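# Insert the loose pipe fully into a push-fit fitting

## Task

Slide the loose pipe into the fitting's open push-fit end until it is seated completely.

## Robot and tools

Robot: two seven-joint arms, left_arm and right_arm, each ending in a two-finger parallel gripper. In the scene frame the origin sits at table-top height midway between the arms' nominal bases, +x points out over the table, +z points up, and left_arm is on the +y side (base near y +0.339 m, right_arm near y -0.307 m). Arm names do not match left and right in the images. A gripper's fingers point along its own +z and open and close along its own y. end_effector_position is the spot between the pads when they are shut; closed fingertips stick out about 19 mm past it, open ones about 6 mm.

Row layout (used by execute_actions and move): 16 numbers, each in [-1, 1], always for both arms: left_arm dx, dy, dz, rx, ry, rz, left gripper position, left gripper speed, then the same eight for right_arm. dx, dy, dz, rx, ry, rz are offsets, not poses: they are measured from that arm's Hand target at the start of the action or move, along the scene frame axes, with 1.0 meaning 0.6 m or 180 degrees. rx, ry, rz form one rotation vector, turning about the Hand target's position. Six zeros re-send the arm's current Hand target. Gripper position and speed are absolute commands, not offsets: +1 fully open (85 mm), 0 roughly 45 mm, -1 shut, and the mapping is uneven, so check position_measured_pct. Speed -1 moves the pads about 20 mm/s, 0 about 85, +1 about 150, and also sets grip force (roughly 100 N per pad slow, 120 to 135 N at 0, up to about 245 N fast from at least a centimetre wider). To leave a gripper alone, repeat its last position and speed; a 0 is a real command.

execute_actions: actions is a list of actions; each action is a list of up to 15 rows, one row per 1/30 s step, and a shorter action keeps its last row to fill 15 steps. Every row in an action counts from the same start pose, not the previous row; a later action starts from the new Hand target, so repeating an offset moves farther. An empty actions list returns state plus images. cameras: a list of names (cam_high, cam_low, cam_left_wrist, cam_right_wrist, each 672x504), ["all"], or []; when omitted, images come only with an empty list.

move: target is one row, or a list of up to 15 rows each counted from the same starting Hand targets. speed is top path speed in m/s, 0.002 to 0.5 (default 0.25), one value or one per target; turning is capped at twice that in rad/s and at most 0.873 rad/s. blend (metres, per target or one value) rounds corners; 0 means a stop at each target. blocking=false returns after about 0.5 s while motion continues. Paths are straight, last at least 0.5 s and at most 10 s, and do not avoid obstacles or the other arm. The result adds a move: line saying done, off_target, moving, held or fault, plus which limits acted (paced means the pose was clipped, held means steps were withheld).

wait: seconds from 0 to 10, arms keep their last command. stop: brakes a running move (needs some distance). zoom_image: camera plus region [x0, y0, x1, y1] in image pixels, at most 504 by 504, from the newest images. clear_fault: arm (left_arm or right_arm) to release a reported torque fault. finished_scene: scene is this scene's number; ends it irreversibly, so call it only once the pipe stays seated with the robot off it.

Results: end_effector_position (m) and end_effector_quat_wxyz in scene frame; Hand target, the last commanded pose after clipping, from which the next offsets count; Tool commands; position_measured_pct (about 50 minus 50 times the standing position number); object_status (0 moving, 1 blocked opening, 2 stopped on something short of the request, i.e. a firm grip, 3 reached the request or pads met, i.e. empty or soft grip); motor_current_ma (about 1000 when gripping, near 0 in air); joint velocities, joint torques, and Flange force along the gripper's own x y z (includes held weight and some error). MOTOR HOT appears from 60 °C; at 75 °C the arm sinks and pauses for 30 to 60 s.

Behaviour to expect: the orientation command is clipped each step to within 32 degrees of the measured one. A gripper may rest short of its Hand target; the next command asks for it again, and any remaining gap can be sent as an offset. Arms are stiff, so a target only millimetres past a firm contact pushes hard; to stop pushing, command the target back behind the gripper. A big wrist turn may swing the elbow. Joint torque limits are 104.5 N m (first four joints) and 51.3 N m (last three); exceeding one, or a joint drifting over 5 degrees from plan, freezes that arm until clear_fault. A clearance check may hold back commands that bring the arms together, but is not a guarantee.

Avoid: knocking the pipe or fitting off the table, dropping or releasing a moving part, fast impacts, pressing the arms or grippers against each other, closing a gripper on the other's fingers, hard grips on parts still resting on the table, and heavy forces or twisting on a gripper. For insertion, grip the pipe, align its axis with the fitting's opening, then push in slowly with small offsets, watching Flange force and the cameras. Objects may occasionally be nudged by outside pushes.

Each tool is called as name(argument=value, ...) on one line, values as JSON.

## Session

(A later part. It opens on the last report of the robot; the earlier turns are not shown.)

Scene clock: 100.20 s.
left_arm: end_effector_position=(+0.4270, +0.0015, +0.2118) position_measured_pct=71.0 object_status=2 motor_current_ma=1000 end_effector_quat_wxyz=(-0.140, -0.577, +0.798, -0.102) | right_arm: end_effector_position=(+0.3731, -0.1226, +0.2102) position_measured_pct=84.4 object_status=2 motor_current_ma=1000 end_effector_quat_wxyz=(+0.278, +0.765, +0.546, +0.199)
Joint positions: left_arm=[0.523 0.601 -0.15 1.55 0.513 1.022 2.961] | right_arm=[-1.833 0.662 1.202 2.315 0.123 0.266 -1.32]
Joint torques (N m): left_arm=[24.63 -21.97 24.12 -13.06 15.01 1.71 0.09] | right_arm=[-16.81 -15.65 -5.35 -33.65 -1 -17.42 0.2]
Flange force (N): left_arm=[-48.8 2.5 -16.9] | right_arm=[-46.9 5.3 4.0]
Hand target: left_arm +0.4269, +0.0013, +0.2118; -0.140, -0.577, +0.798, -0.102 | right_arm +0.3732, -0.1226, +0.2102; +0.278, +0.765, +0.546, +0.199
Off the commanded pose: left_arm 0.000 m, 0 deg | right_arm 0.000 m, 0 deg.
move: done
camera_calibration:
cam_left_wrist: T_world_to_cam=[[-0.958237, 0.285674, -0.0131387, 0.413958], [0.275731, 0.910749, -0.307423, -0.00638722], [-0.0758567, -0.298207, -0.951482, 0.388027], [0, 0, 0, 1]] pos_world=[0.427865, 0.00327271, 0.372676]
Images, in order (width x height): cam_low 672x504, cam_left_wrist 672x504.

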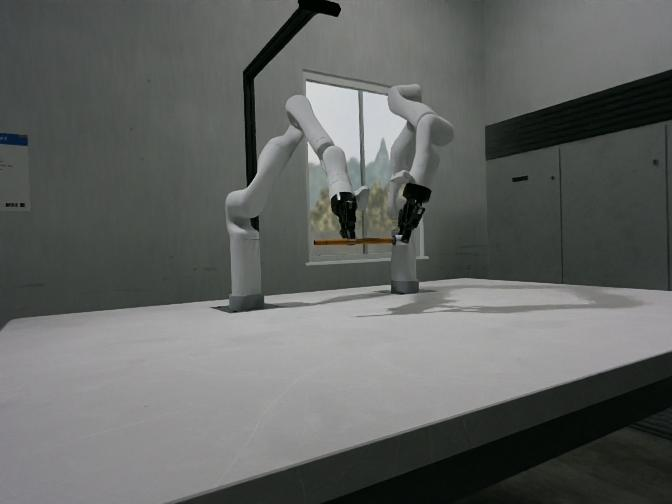

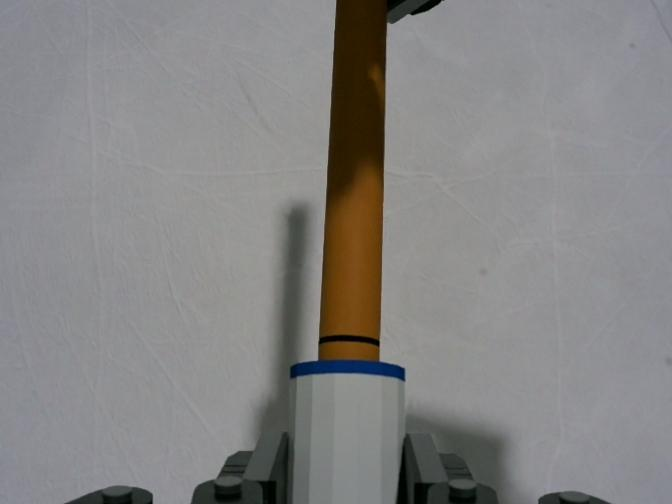

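move(target=[0, 0, 0, 0, 0, 0, -0.5, -1, 0.0027, 0.0079, 0, 0, 0, 0, -0.74, -1], speed=0.03, cameras=["cam_low", "cam_left_wrist"])

zoom_image(camera="cam_low", region=[376, 228, 408, 252])

zoom_image(camera="cam_left_wrist", region=[280, 300, 420, 405])

Scene clock: 102.23 s.
left_arm: end_effector_position=(+0.4269, +0.0013, +0.2118) position_measured_pct=71.0 object_status=2 motor_current_ma=1000 end_effector_quat_wxyz=(-0.141, -0.577, +0.798, -0.102) | right_arm: end_effector_position=(+0.3748, -0.1179, +0.2102) position_measured_pct=84.4 object_status=2 motor_current_ma=1000 end_effector_quat_wxyz=(+0.278, +0.765, +0.546, +0.199)
Joint positions: left_arm=[0.524 0.601 -0.149 1.55 0.513 1.022 2.961] | right_arm=[-1.829 0.666 1.194 2.3 0.119 0.276 -1.321]
Joint torques (N m): left_arm=[22.78 -21.98 22.38 -13.3 14.33 1.22 0.22] | right_arm=[-16.48 -15.81 -4.84 -31.92 -0.95 -16.19 0.22]
Flange force (N): left_arm=[-45.9 3.7 -15.8] | right_arm=[-43.8 5.3 7.3]
Hand target: left_arm +0.4269, +0.0013, +0.2118; -0.140, -0.577, +0.798, -0.102 | right_arm +0.3748, -0.1179, +0.2102; +0.278, +0.765, +0.546, +0.199
Off the commanded pose: left_arm 0.000 m, 0 deg | right_arm 0.000 m, 0 deg.
move: done
camera_calibration:
cam_left_wrist: T_world_to_cam=[[-0.958158, 0.285939, -0.0130925, 0.413841], [0.27595, 0.910597, -0.307676, -0.00626875], [-0.0760545, -0.298415, -0.951401, 0.388044], [0, 0, 0, 1]] pos_world=[0.427767, 0.00317302, 0.372675]
Images, in order (width x height): cam_low 672x504, cam_left_wrist 672x504.

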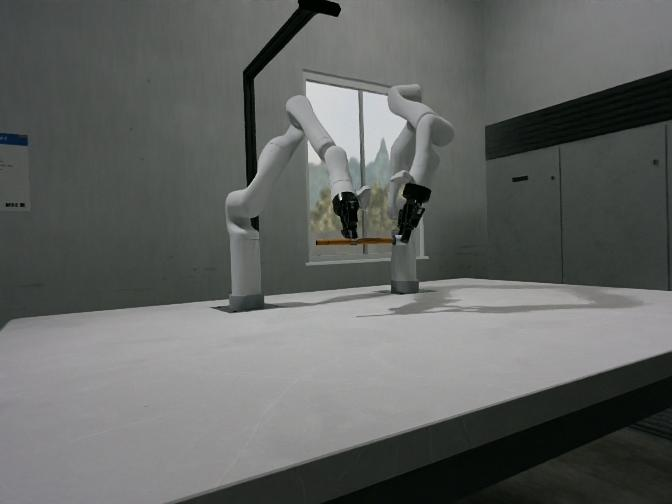

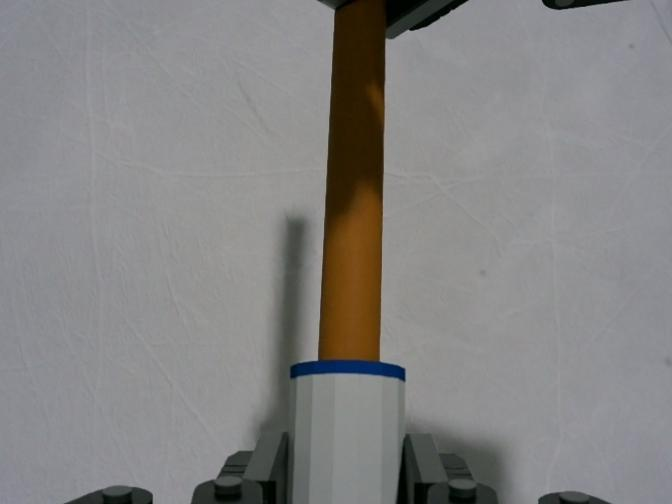

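Scaled by 15.750 from the camera's 672x504 image, which has a finer 960x720 frame.

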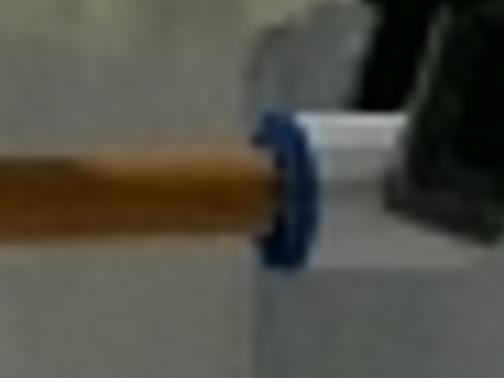

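Scaled by 3.600.

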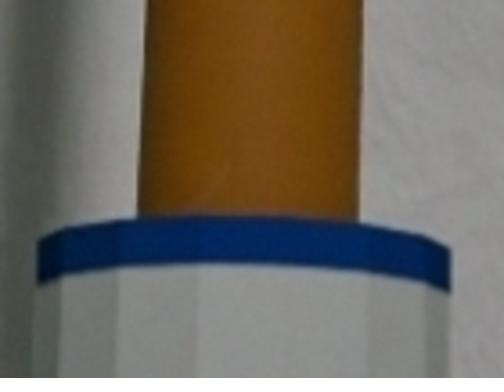

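move(target=[0, 0, 0, 0, 0, 0, -0.5, -1, 0.00107, 0.00316, 0, 0, 0, 0, -0.74, -1], speed=0.02, cameras=["cam_low", "cam_left_wrist"])

zoom_image(camera="cam_low", region=[376, 228, 408, 252])

Scene clock: 107.70 s.
left_arm: end_effector_position=(+0.4270, +0.0014, +0.2118) position_measured_pct=71.0 object_status=2 motor_current_ma=1000 end_effector_quat_wxyz=(-0.140, -0.577, +0.798, -0.102) | right_arm: end_effector_position=(+0.3754, -0.1160, +0.2102) position_measured_pct=84.4 object_status=2 motor_current_ma=1000 end_effector_quat_wxyz=(+0.278, +0.765, +0.546, +0.199)
Joint positions: left_arm=[0.524 0.601 -0.15 1.55 0.513 1.022 2.961] | right_arm=[-1.827 0.668 1.19 2.295 0.117 0.281 -1.322]
Joint torques (N m): left_arm=[26.59 -22.39 26.09 -14.03 16.46 1.56 0.27] | right_arm=[-18.65 -16.57 -6.43 -35.92 -1.18 -18.7 0.24]
Flange force (N): left_arm=[-53.5 3.9 -18.2] | right_arm=[-50.5 6.7 5.5]
Hand target: left_arm +0.4270, +0.0013, +0.2118; -0.140, -0.577, +0.798, -0.102 | right_arm +0.3754, -0.1160, +0.2102; +0.278, +0.765, +0.546, +0.199
Off the commanded pose: left_arm 0.000 m, 0 deg | right_arm 0.000 m, 0 deg.
move: done
camera_calibration:
cam_left_wrist: T_world_to_cam=[[-0.958239, 0.285664, -0.0131669, 0.413969], [0.275722, 0.910712, -0.30754, -0.00634], [-0.075862, -0.298328, -0.951444, 0.388015], [0, 0, 0, 1]] pos_world=[0.427865, 0.00327327, 0.372676]
Images, in order (width x height): cam_low 672x504, cam_left_wrist 672x504.

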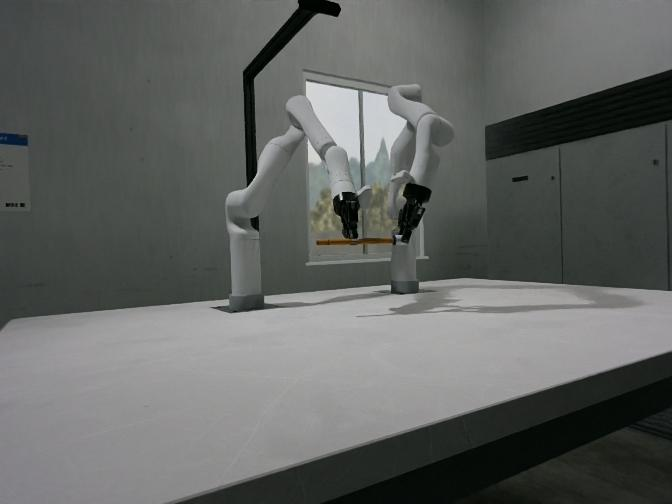

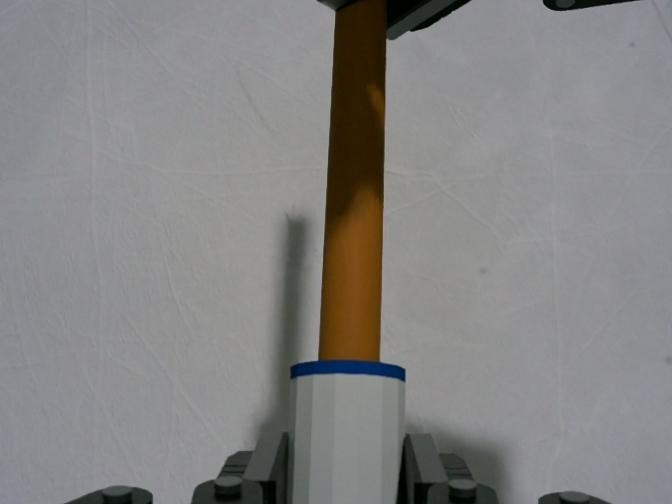

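Scaled by 15.750 from the camera's 672x504 image, which has a finer 960x720 frame.

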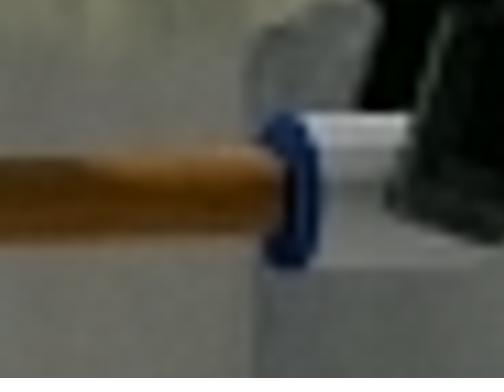

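zoom_image(camera="cam_left_wrist", region=[330, 0, 430, 60])

move(target=[0, 0, 0, 0, 0, 0, -0.5, -1, 0.0008, 0.00237, 0, 0, 0, 0, -0.74, -1], speed=0.02, cameras=["cam_low", "cam_left_wrist", "cam_right_wrist"])

zoom_image(camera="cam_left_wrist", region=[330, 0, 430, 60])

zoom_image(camera="cam_right_wrist", region=[260, 0, 420, 100])

Scaled by 5.040.

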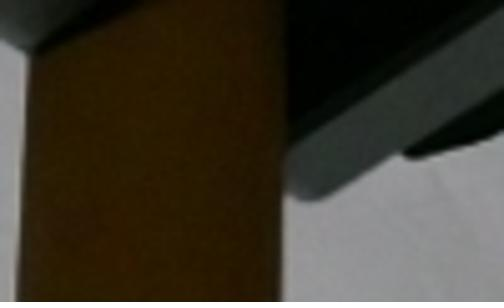

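Scene clock: 109.67 s.
left_arm: end_effector_position=(+0.4269, +0.0013, +0.2118) position_measured_pct=71.0 object_status=2 motor_current_ma=1000 end_effector_quat_wxyz=(-0.140, -0.577, +0.798, -0.102) | right_arm: end_effector_position=(+0.3759, -0.1146, +0.2102) position_measured_pct=84.4 object_status=2 motor_current_ma=1000 end_effector_quat_wxyz=(+0.278, +0.765, +0.546, +0.199)
Joint positions: left_arm=[0.524 0.601 -0.15 1.55 0.513 1.022 2.961] | right_arm=[-1.826 0.669 1.188 2.29 0.116 0.284 -1.322]
Joint torques (N m): left_arm=[30.85 -22.56 29.99 -14.35 18.49 2.21 0.15] | right_arm=[-20.65 -17.39 -7.48 -40.44 -1.33 -21.21 0.29]
Flange force (N): left_arm=[-61.1 3.4 -21.0] | right_arm=[-57.7 6.3 4.9]
Hand target: left_arm +0.4269, +0.0013, +0.2118; -0.140, -0.577, +0.798, -0.102 | right_arm +0.3759, -0.1145, +0.2102; +0.278, +0.765, +0.546, +0.199
Off the commanded pose: left_arm 0.000 m, 0 deg | right_arm 0.000 m, 0 deg.
move: done
camera_calibration:
cam_left_wrist: T_world_to_cam=[[-0.958198, 0.285806, -0.0131162, 0.413962], [0.275839, 0.910668, -0.307565, -0.00629006], [-0.0759595, -0.298326, -0.951437, 0.388024], [0, 0, 0, 1]] pos_world=[0.427866, 0.00317293, 0.372675]
cam_right_wrist: T_world_to_cam=[[0.724438, -0.225075, 0.65156, -0.43331], [-0.321928, -0.946254, 0.0310616, 0.0599694], [0.609551, -0.232258, -0.757961, 0.0551594], [0, 0, 0, 1]] pos_world=[0.299589, -0.0279698, 0.322273]
Images, in order (width x height): cam_low 672x504, cam_left_wrist 672x504, cam_right_wrist 672x504.

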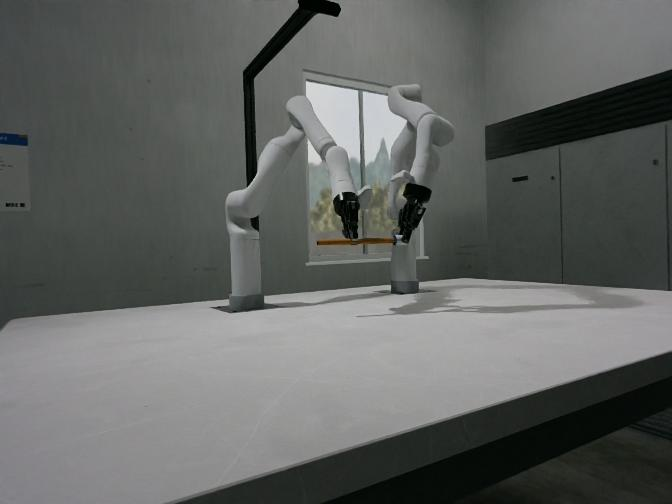

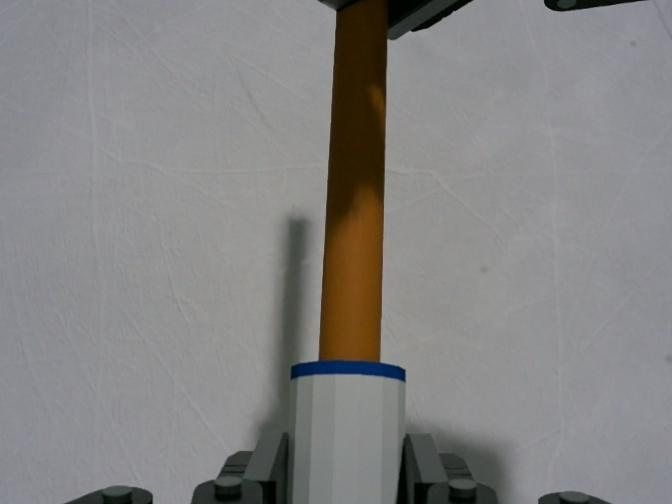

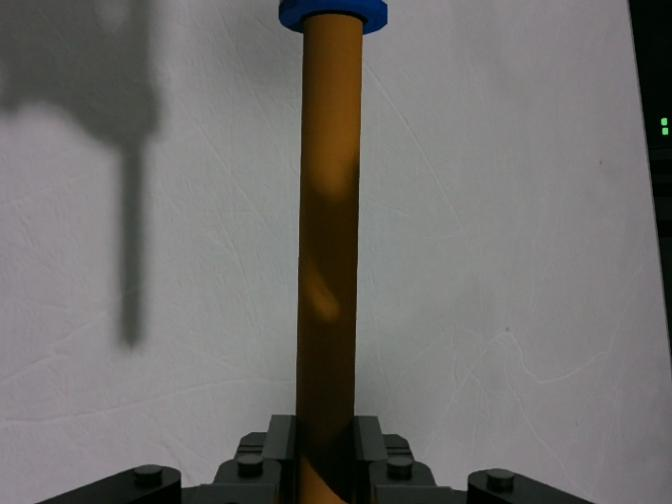

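Scaled by 5.040.

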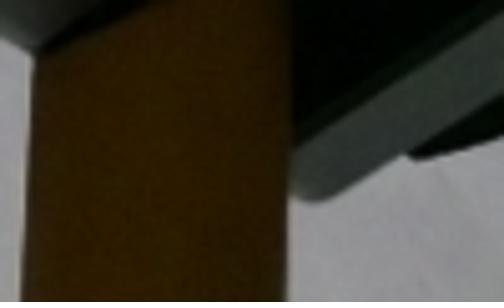

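Scaled by 3.150.

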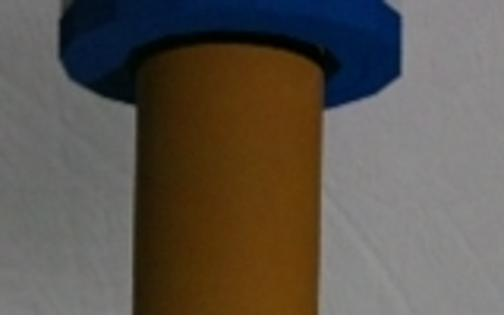

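move(target=[0, 0, 0, 0, 0, 0, -0.5, -1, -0.0063, -0.0186, 0, 0, 0, 0, -0.74, -1], speed=0.03, cameras=[])

Scene clock: 111.03 s.
left_arm: end_effector_position=(+0.4269, +0.0011, +0.2119) position_measured_pct=71.0 object_status=2 motor_current_ma=1000 end_effector_quat_wxyz=(-0.141, -0.577, +0.798, -0.102) | right_arm: end_effector_position=(+0.3721, -0.1255, +0.2103) position_measured_pct=84.4 object_status=2 motor_current_ma=1000 end_effector_quat_wxyz=(+0.277, +0.765, +0.546, +0.199)
Joint positions: left_arm=[0.524 0.601 -0.15 1.55 0.513 1.022 2.961] | right_arm=[-1.836 0.659 1.208 2.324 0.126 0.259 -1.319]
Joint torques (N m): left_arm=[2.09 -20.46 2.64 -8.76 2.44 0.41 -0.51] | right_arm=[-3.39 -10.52 3.27 -7.95 0.22 -2.34 0.17]
Flange force (N): left_arm=[-3.8 0.4 0.2] | right_arm=[-4.4 1.4 7.5]
Hand target: left_arm +0.4270, +0.0013, +0.2118; -0.140, -0.577, +0.798, -0.102 | right_arm +0.3721, -0.1257, +0.2102; +0.278, +0.765, +0.546, +0.199
Off the commanded pose: left_arm 0.000 m, 0 deg | right_arm 0.000 m, 0 deg.
move: done
No camera images: "cameras" was empty.

move(target=[0, 0, 0, 0, 0, 0, -0.5, -1, -0.0005, -0.0015, 0, 0, 0, 0, -0.74, -1], speed=0.02, cameras=[])

execute_actions(actions=[[[0,0,0,0,0,0,-0.5,-1,0,0,0,0,0,0,-0.1,-1]],[[0,0,0,0,0,0,-0.5,-1,0,0,0,0,0,0,-0.1,-1]],[[0,0,0,0,0,0,-0.5,-1,0,0,0,0,0,0,-0.1,-1]]], cameras=["cam_left_wrist", "cam_right_wrist", "cam_low"])

Scene clock: 114.30 s.
left_arm: end_effector_position=(+0.4270, +0.0013, +0.2118) position_measured_pct=71.0 object_status=2 motor_current_ma=1000 end_effector_quat_wxyz=(-0.140, -0.577, +0.798, -0.102) | right_arm: end_effector_position=(+0.3718, -0.1266, +0.2102) position_measured_pct=84.4 object_status=2 motor_current_ma=1000 end_effector_quat_wxyz=(+0.278, +0.765, +0.546, +0.199)
Joint positions: left_arm=[0.524 0.601 -0.15 1.55 0.513 1.022 2.961] | right_arm=[-1.836 0.658 1.209 2.327 0.127 0.257 -1.318]
Joint torques (N m): left_arm=[-1.32 -20.28 -0.71 -8.19 0.56 0.05 -0.53] | right_arm=[-1.44 -9.75 4.54 -4.02 0.33 -0.02 0.17]
Flange force (N): left_arm=[2.8 0.0 2.6] | right_arm=[2.1 1.0 8.5]
Hand target: left_arm +0.4270, +0.0013, +0.2118; -0.140, -0.577, +0.798, -0.102 | right_arm +0.3718, -0.1266, +0.2102; +0.278, +0.765, +0.546, +0.199
Off the commanded pose: left_arm 0.000 m, 0 deg | right_arm 0.000 m, 0 deg.
move: done
No camera images: "cameras" was empty.

Scene clock: 116.00 s.
left_arm: end_effector_position=(+0.4270, +0.0013, +0.2118) position_measured_pct=71.0 object_status=2 motor_current_ma=1000 end_effector_quat_wxyz=(-0.140, -0.577, +0.798, -0.102) | right_arm: end_effector_position=(+0.3718, -0.1266, +0.2102) position_measured_pct=55.0 object_status=3 motor_current_ma=0 end_effector_quat_wxyz=(+0.278, +0.765, +0.546, +0.199)
Joint positions: left_arm=[0.524 0.601 -0.15 1.55 0.513 1.022 2.961] | right_arm=[-1.836 0.658 1.209 2.327 0.127 0.257 -1.318]
Joint torques (N m): left_arm=[-0.52 -20.6 0.21 -8.84 1.23 -0.1 -0.47] | right_arm=[-2.25 -10.01 3.87 -5.07 0.28 -0.67 0.21]
Hand target: left_arm +0.4270, +0.0013, +0.2118; -0.140, -0.577, +0.798, -0.102 | right_arm +0.3718, -0.1266, +0.2102; +0.278, +0.765, +0.546, +0.199
Off the commanded pose: left_arm 0.000 m, 0 deg | right_arm 0.000 m, 0 deg.
camera_calibration:
cam_left_wrist: T_world_to_cam=[[-0.958198, 0.285806, -0.0131162, 0.413962], [0.275839, 0.910668, -0.307565, -0.00629006], [-0.0759595, -0.298326, -0.951437, 0.388024], [0, 0, 0, 1]] pos_world=[0.427866, 0.00317293, 0.372675]
cam_right_wrist: T_world_to_cam=[[0.724452, -0.22508, 0.651543, -0.433104], [-0.32187, -0.946276, 0.0309902, 0.0472961], [0.609565, -0.232163, -0.757978, 0.0549527], [0, 0, 0, 1]] pos_world=[0.295489, -0.03997, 0.322374]
Images, in order (width x height): cam_low 672x504, cam_left_wrist 672x504, cam_right_wrist 672x504.

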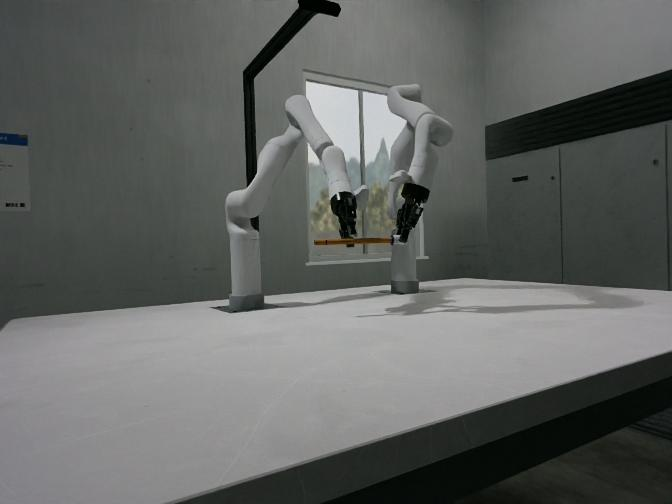

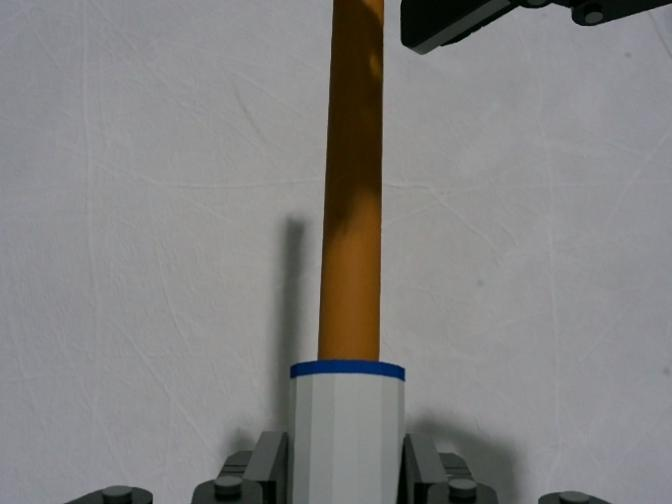

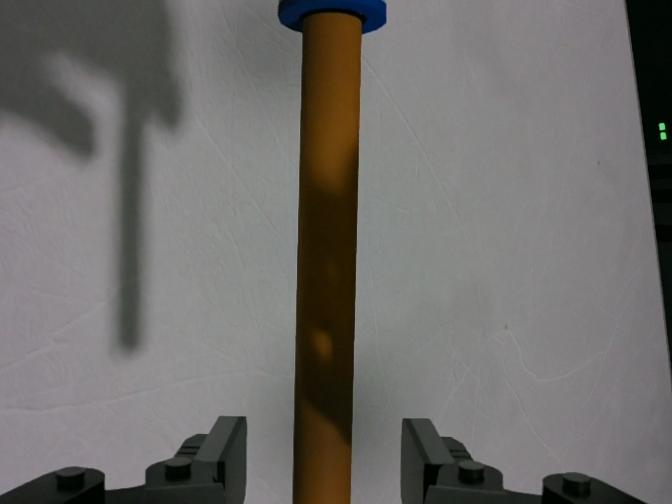

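zoom_image(camera="cam_low", region=[305, 225, 415, 257])

Scaled by 4.582 from the camera's 672x504 image, which has a finer 960x720 frame.

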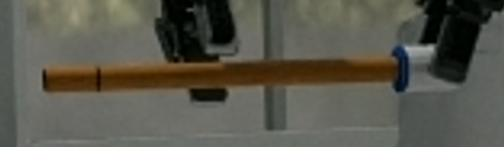

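move(target=[[0, 0, 0, 0, 0, 0, -0.5, -1, -0.1013, 0.02, 0.1278, 0, 0, 0, -0.1, -1], [0, 0, -0.2947, 0.00897, -0.00295, 0, -0.5, -1, -0.14, -0.02, 0.19, 0, 0, 0, -0.1, -1]], speed=[0.12, 0.15], cameras=["all"])

Scene clock: 121.03 s.
left_arm: end_effector_position=(+0.4269, +0.0013, +0.0350) position_measured_pct=71.0 object_status=2 motor_current_ma=1000 end_effector_quat_wxyz=(-0.129, -0.579, +0.800, -0.094) | right_arm: end_effector_position=(+0.2878, -0.1386, +0.3242) position_measured_pct=55.0 object_status=3 motor_current_ma=0 end_effector_quat_wxyz=(+0.278, +0.765, +0.546, +0.199)
Joint positions: left_arm=[0.49 0.893 -0.069 1.663 0.648 0.642 2.749] | right_arm=[-2.614 0.506 1.858 2.253 0.223 0.764 -1.326]
Joint torques (N m): left_arm=[-0.49 -22 0.78 -6.17 0.87 0.21 -0.43] | right_arm=[-2.06 -4.05 2.55 -8.02 1.04 -0.61 0.2]
Flange force (N): left_arm=[0.9 1.0 1.1] | right_arm=[3.9 0.2 6.2]
Hand target: left_arm +0.4269, +0.0013, +0.0350; -0.129, -0.579, +0.800, -0.094 | right_arm +0.2878, -0.1386, +0.3242; +0.278, +0.765, +0.546, +0.199
Off the commanded pose: left_arm 0.000 m, 0 deg | right_arm 0.000 m, 0 deg.
move: done
camera_calibration:
cam_left_wrist: T_world_to_cam=[[-0.958088, 0.286138, -0.0139061, 0.411568], [0.278504, 0.918957, -0.279203, -0.0627882], [-0.0671116, -0.271374, -0.960131, 0.216365], [0, 0, 0, 1]] pos_world=[0.426326, -0.00134972, 0.195932]
cam_right_wrist: T_world_to_cam=[[0.724452, -0.22508, 0.651543, -0.449227], [-0.32187, -0.946276, 0.0309902, 0.00537078], [0.609565, -0.232163, -0.757978, 0.18978], [0, 0, 0, 1]] pos_world=[0.211489, -0.05197, 0.436374]

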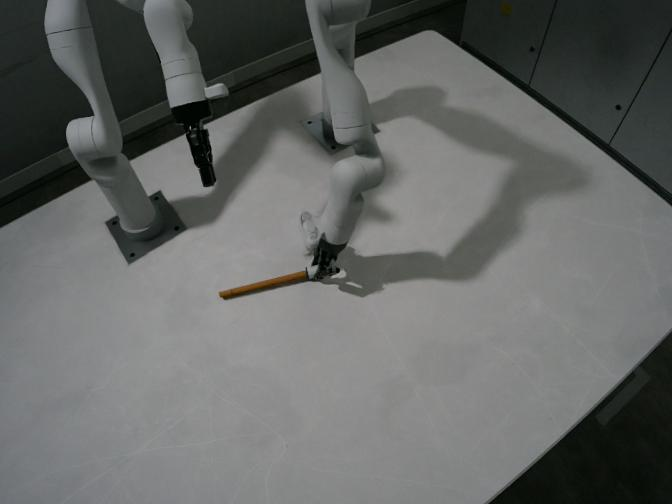

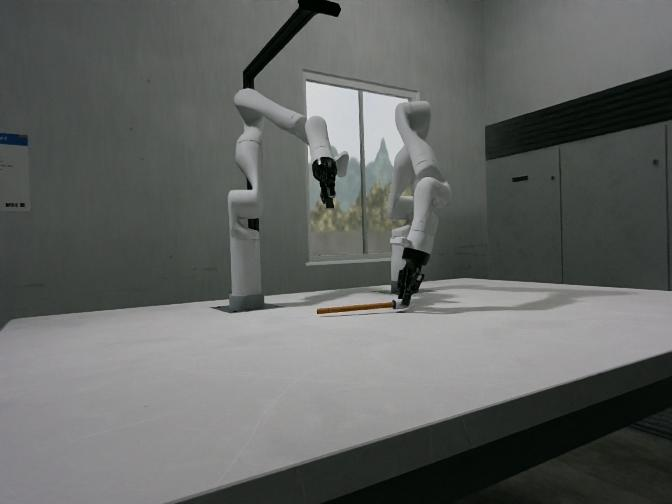

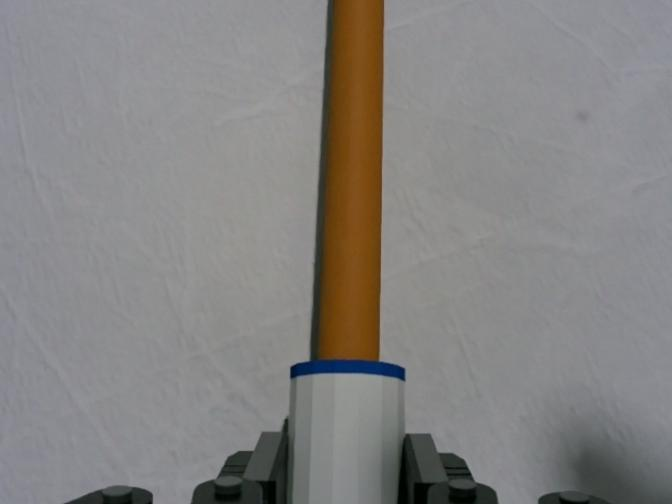

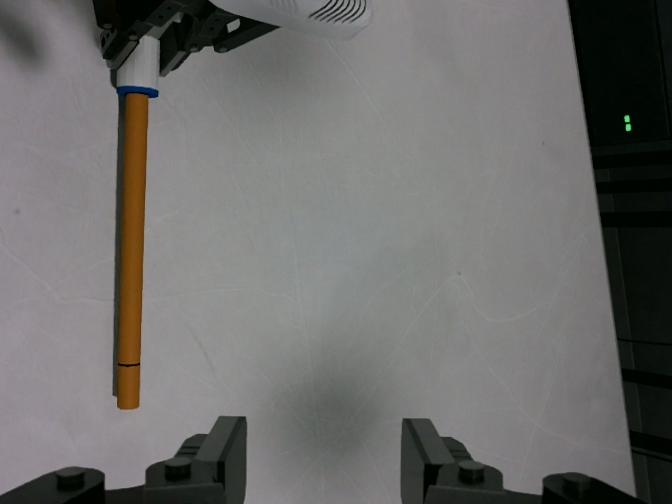

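zoom_image(camera="cam_low", region=[310, 285, 430, 325])

move(target=[0, 0, -0.0108, 0, 0, 0, -0.5, -1, 0, 0, 0, 0, 0, 0, -0.1, -1], speed=0.02, cameras=["cam_low", "cam_left_wrist"])

zoom_image(camera="cam_low", region=[310, 285, 430, 325])

Scaled by 4.200 from the camera's 672x504 image, which has a finer 960x720 frame.

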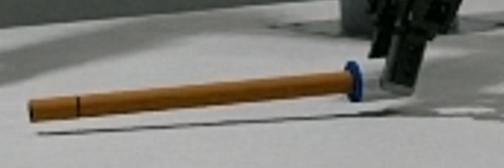

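Scene clock: 122.23 s.
left_arm: end_effector_position=(+0.4270, +0.0013, +0.0286) position_measured_pct=71.0 object_status=2 motor_current_ma=1000 end_effector_quat_wxyz=(-0.129, -0.579, +0.800, -0.094) | right_arm: end_effector_position=(+0.2878, -0.1386, +0.3242) position_measured_pct=55.0 object_status=3 motor_current_ma=0 end_effector_quat_wxyz=(+0.278, +0.765, +0.546, +0.199)
Joint positions: left_arm=[0.486 0.906 -0.063 1.663 0.653 0.63 2.741] | right_arm=[-2.614 0.506 1.858 2.253 0.223 0.764 -1.326]
Joint torques (N m): left_arm=[-0.56 -22.26 0.84 -6.14 0.83 0.15 -0.48] | right_arm=[-2.21 -4.08 2.47 -8.08 1.08 -0.63 0.14]
Flange force (N): left_arm=[1.1 0.7 1.3] | right_arm=[4.0 0.4 6.5]
Hand target: left_arm +0.4269, +0.0013, +0.0285; -0.129, -0.579, +0.800, -0.094 | right_arm +0.2878, -0.1386, +0.3242; +0.278, +0.765, +0.546, +0.199
Off the commanded pose: left_arm 0.000 m, 0 deg | right_arm 0.000 m, 0 deg.
move: done
camera_calibration:
cam_left_wrist: T_world_to_cam=[[-0.95807, 0.286189, -0.0140543, 0.411498], [0.278587, 0.918905, -0.279292, -0.0646222], [-0.0670156, -0.271496, -0.960103, 0.210078], [0, 0, 0, 1]] pos_world=[0.426326, -0.00134928, 0.189431]
Images, in order (width x height): cam_low 672x504, cam_left_wrist 672x504.

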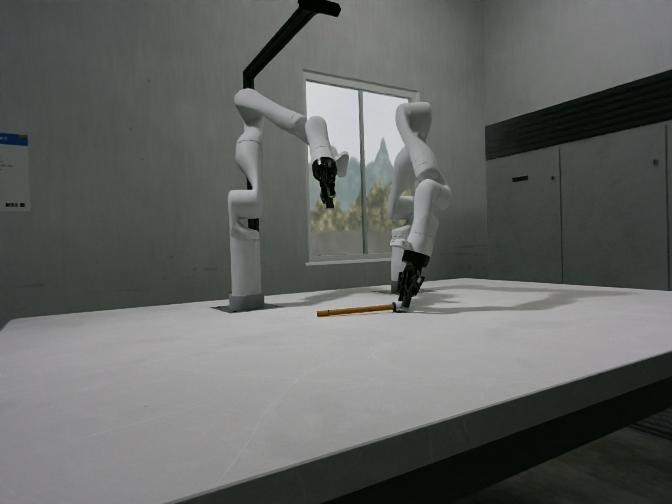

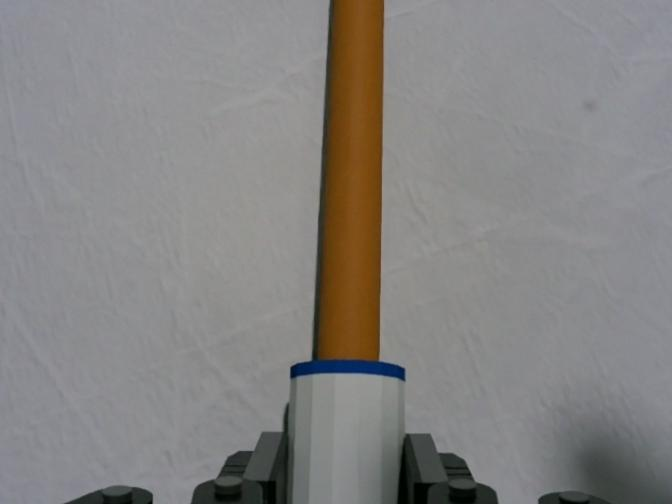

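Scaled by 4.200 from the camera's 672x504 image, which has a finer 960x720 frame.

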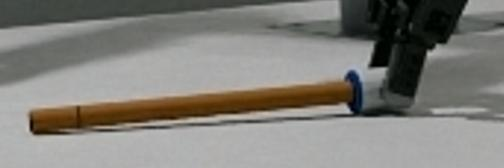

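move(target=[0, 0, -0.0025, 0, 0, 0, -0.5, -1, 0, 0, 0, 0, 0, 0, -0.1, -1], speed=0.01, cameras=[])

Scene clock: 123.40 s.
left_arm: end_effector_position=(+0.4269, +0.0013, +0.0270) position_measured_pct=71.0 object_status=2 motor_current_ma=1000 end_effector_quat_wxyz=(-0.129, -0.579, +0.800, -0.094) | right_arm: end_effector_position=(+0.2878, -0.1386, +0.3242) position_measured_pct=55.0 object_status=3 motor_current_ma=0 end_effector_quat_wxyz=(+0.278, +0.765, +0.546, +0.199)
Joint positions: left_arm=[0.486 0.909 -0.062 1.663 0.654 0.627 2.739] | right_arm=[-2.614 0.506 1.858 2.253 0.223 0.764 -1.326]
Joint torques (N m): left_arm=[-0.44 -22.28 0.93 -5.98 0.8 0.14 -0.47] | right_arm=[-2.23 -4.05 2.43 -8.09 1.06 -0.63 0.16]
Flange force (N): left_arm=[0.9 0.1 1.3] | right_arm=[3.9 0.5 6.6]
Hand target: left_arm +0.4270, +0.0013, +0.0270; -0.129, -0.579, +0.800, -0.094 | right_arm +0.2878, -0.1386, +0.3242; +0.278, +0.765, +0.546, +0.199
Off the commanded pose: left_arm 0.000 m, 0 deg | right_arm 0.000 m, 0 deg.
move: done
No camera images: "cameras" was empty.

move(target=[0, 0, -0.0018, 0, 0, 0, -0.5, -1, 0, 0, 0, 0, 0, 0, -0.1, -1], speed=0.01, cameras=["cam_low"])

zoom_image(camera="cam_low", region=[310, 285, 430, 325])

Scene clock: 124.60 s.
left_arm: end_effector_position=(+0.4270, +0.0013, +0.0259) position_measured_pct=71.0 object_status=2 motor_current_ma=1000 end_effector_quat_wxyz=(-0.129, -0.579, +0.800, -0.094) | right_arm: end_effector_position=(+0.2878, -0.1386, +0.3242) position_measured_pct=55.0 object_status=3 motor_current_ma=0 end_effector_quat_wxyz=(+0.278, +0.765, +0.546, +0.199)
Joint positions: left_arm=[0.485 0.911 -0.061 1.663 0.655 0.625 2.737] | right_arm=[-2.614 0.506 1.858 2.253 0.223 0.764 -1.326]
Joint torques (N m): left_arm=[0.77 -16.17 1.03 -5.95 0.88 -1.3 -0.37] | right_arm=[-2.2 -4.03 2.45 -8.07 1.06 -0.62 0.14]
Flange force (N): left_arm=[1.3 4.6 -13.7] | right_arm=[3.9 0.5 6.5]
Hand target: left_arm +0.4270, +0.0013, +0.0259; -0.129, -0.579, +0.800, -0.094 | right_arm +0.2878, -0.1386, +0.3242; +0.278, +0.765, +0.546, +0.199
Off the commanded pose: left_arm 0.000 m, 0 deg | right_arm 0.000 m, 0 deg.
move: done
Images, in order (width x height): cam_low 672x504.

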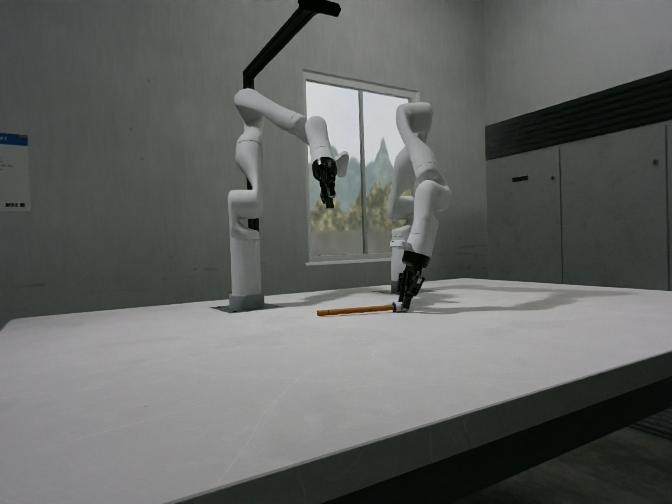

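Scaled by 4.200 from the camera's 672x504 image, which has a finer 960x720 frame.

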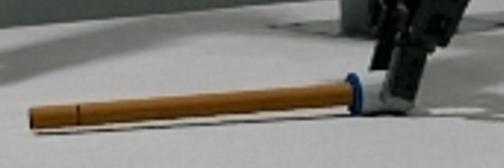

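move(target=[0, 0, 0.0017, 0.00633, -0.00208, 0, -0.5, -1, 0, 0, 0, 0, 0, 0, -0.1, -1], speed=0.02, cameras=["cam_low"])

zoom_image(camera="cam_low", region=[310, 285, 430, 325])

Scene clock: 126.53 s.
left_arm: end_effector_position=(+0.4269, +0.0013, +0.0269) position_measured_pct=71.0 object_status=2 motor_current_ma=1000 end_effector_quat_wxyz=(-0.120, -0.580, +0.801, -0.088) | right_arm: end_effector_position=(+0.2878, -0.1386, +0.3242) position_measured_pct=55.0 object_status=3 motor_current_ma=0 end_effector_quat_wxyz=(+0.278, +0.765, +0.546, +0.199)
Joint positions: left_arm=[0.51 0.907 -0.082 1.658 0.641 0.63 2.765] | right_arm=[-2.614 0.506 1.858 2.253 0.223 0.764 -1.326]
Joint torques (N m): left_arm=[-0.55 -20.17 -0.25 -4.91 0.19 0.09 -0.47] | right_arm=[-2.17 -4.1 2.43 -8.03 1.03 -0.62 0.16]
Flange force (N): left_arm=[2.3 0.2 -1.4] | right_arm=[3.8 0.5 6.2]
Hand target: left_arm +0.4270, +0.0013, +0.0269; -0.120, -0.580, +0.801, -0.088 | right_arm +0.2878, -0.1386, +0.3242; +0.278, +0.765, +0.546, +0.199
Off the commanded pose: left_arm 0.000 m, 0 deg | right_arm 0.000 m, 0 deg.
move: done
Images, in order (width x height): cam_low 672x504.

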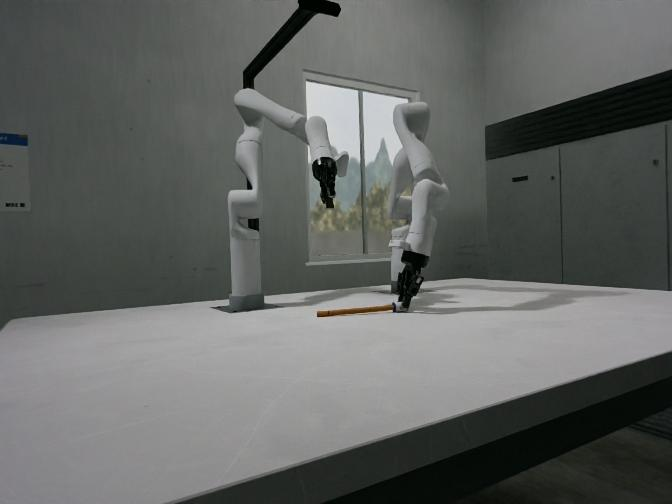

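Scaled by 4.200 from the camera's 672x504 image, which has a finer 960x720 frame.

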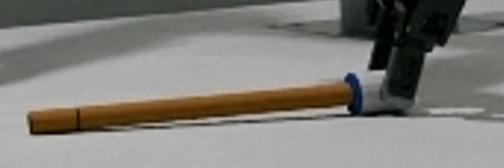

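execute_actions(actions=[[[0,0,0,0,0,0,0.1,-1,0,0,0,0,0,0,-0.1,-1]],[[0,0,0,0,0,0,0.1,-1,0,0,0,0,0,0,-0.1,-1]],[[0,0,0,0,0,0,0.1,-1,0,0,0,0,0,0,-0.1,-1]]], cameras=["cam_low", "cam_left_wrist"])

Scene clock: 129.03 s.
left_arm: end_effector_position=(+0.4269, +0.0013, +0.0269) position_measured_pct=45.0 object_status=3 motor_current_ma=0 end_effector_quat_wxyz=(-0.120, -0.580, +0.801, -0.088) | right_arm: end_effector_position=(+0.2878, -0.1386, +0.3242) position_measured_pct=55.0 object_status=3 motor_current_ma=0 end_effector_quat_wxyz=(+0.278, +0.765, +0.546, +0.199)
Joint positions: left_arm=[0.511 0.907 -0.082 1.658 0.641 0.63 2.765] | right_arm=[-2.614 0.506 1.858 2.253 0.223 0.764 -1.326]
Joint torques (N m): left_arm=[-0.46 -21.84 0.52 -5.95 0.76 0 -0.44] | right_arm=[-2.25 -4.1 2.41 -8.01 1.04 -0.64 0.17]
Hand target: left_arm +0.4269, +0.0013, +0.0269; -0.120, -0.580, +0.801, -0.088 | right_arm +0.2878, -0.1386, +0.3242; +0.278, +0.765, +0.546, +0.199
Off the commanded pose: left_arm 0.000 m, 0 deg | right_arm 0.000 m, 0 deg.
camera_calibration:
cam_left_wrist: T_world_to_cam=[[-0.957991, 0.286429, -0.0145315, 0.411458], [0.280282, 0.924287, -0.259107, -0.0663632], [-0.0607845, -0.252295, -0.965739, 0.206014], [0, 0, 0, 1]] pos_world=[0.425296, -0.00453862, 0.187739]
Images, in order (width x height): cam_low 672x504, cam_left_wrist 672x504.

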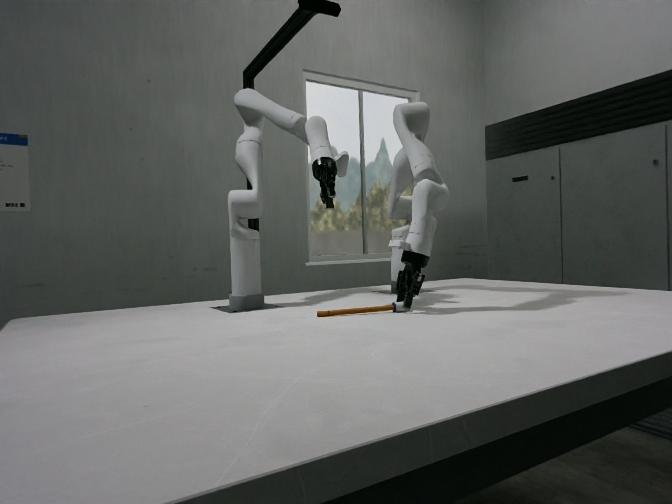

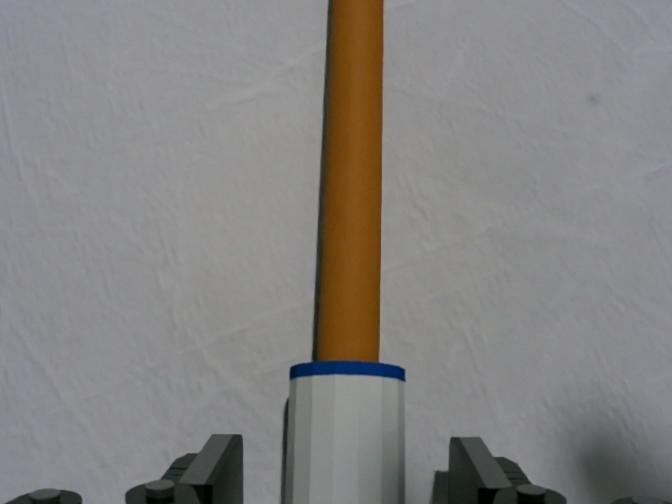

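move(target=[0, 0.03, 0.2, 0, 0, 0, 0.1, -1, 0, 0, 0, 0, 0, 0, -0.1, -1], speed=0.15, cameras=["all"])

zoom_image(camera="cam_left_wrist", region=[280, 270, 440, 430])

zoom_image(camera="cam_right_wrist", region=[80, 20, 200, 140])

Scene clock: 131.07 s.
left_arm: end_effector_position=(+0.4269, +0.0193, +0.1469) position_measured_pct=45.0 object_status=3 motor_current_ma=0 end_effector_quat_wxyz=(-0.120, -0.580, +0.801, -0.088) | right_arm: end_effector_position=(+0.2878, -0.1386, +0.3242) position_measured_pct=55.0 object_status=3 motor_current_ma=0 end_effector_quat_wxyz=(+0.278, +0.765, +0.546, +0.199)
Joint positions: left_arm=[0.53 0.678 -0.162 1.638 0.531 0.873 2.887] | right_arm=[-2.614 0.506 1.858 2.253 0.223 0.764 -1.326]
Joint torques (N m): left_arm=[-0.45 -20.27 0.07 -7.48 0.9 -0.06 -0.4] | right_arm=[-2.19 -4.03 2.38 -8.02 1.01 -0.63 0.18]
Flange force (N): left_arm=[1.1 0.6 0.8] | right_arm=[3.6 0.7 6.2]
Hand target: left_arm +0.4269, +0.0193, +0.1469; -0.120, -0.580, +0.801, -0.088 | right_arm +0.2878, -0.1386, +0.3242; +0.278, +0.765, +0.546, +0.199
Off the commanded pose: left_arm 0.000 m, 0 deg | right_arm 0.000 m, 0 deg.
move: done
camera_calibration:
cam_left_wrist: T_world_to_cam=[[-0.957991, 0.286429, -0.0145315, 0.408046], [0.280282, 0.924287, -0.259107, -0.0519074], [-0.0607845, -0.252295, -0.965739, 0.326444], [0, 0, 0, 1]] pos_world=[0.425296, 0.0134614, 0.307739]
cam_right_wrist: T_world_to_cam=[[0.724438, -0.225075, 0.65156, -0.449232], [-0.321928, -0.946254, 0.0310616, 0.00535333], [0.609551, -0.232258, -0.757961, 0.18977], [0, 0, 0, 1]] pos_world=[0.211489, -0.0519698, 0.436373]

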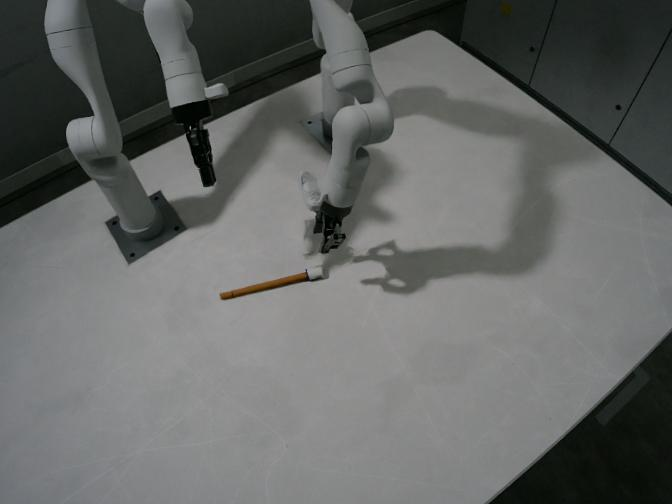

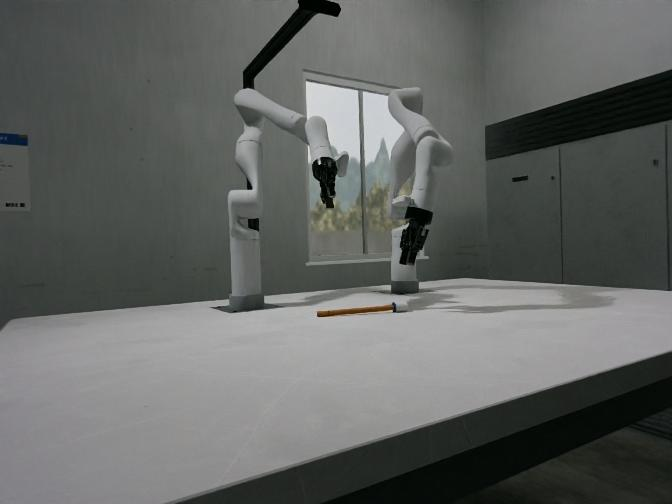

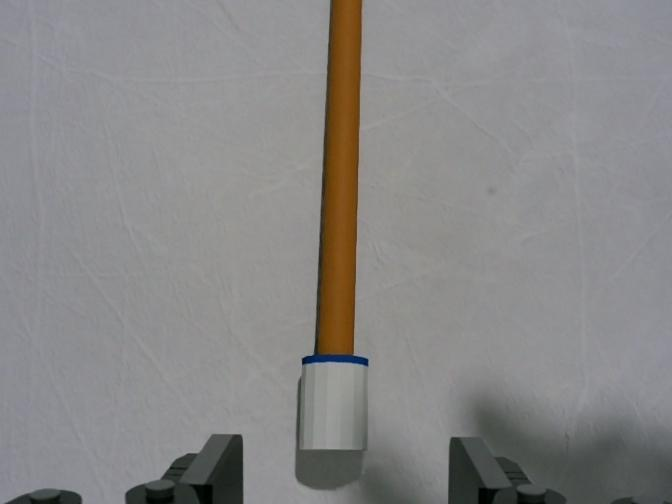

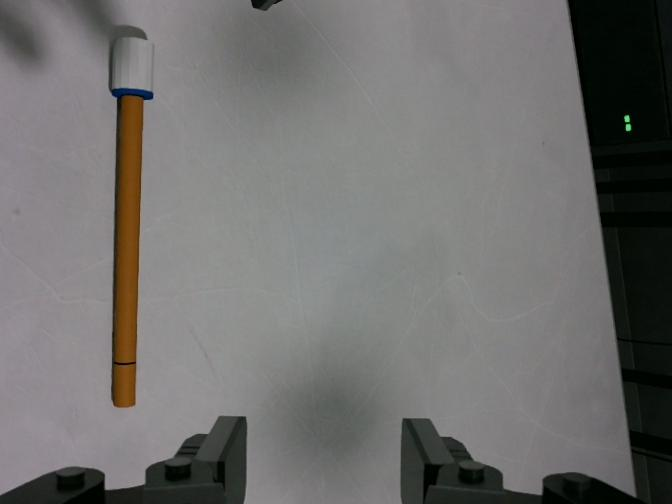

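Scaled by 3.150.

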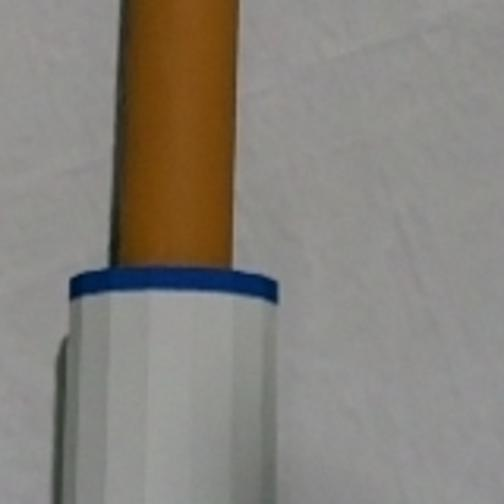

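Scaled by 4.200.

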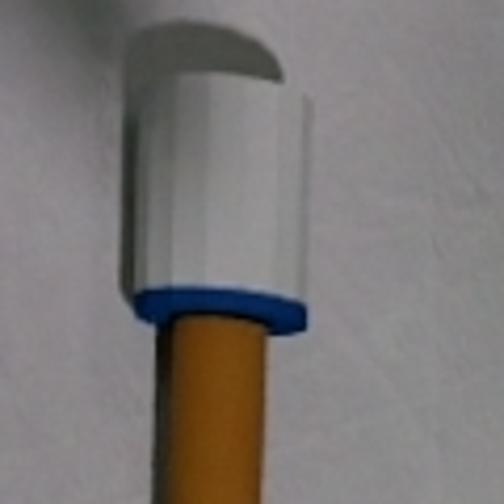

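finished_scene(scene=1)

The scene is finished: the task was done.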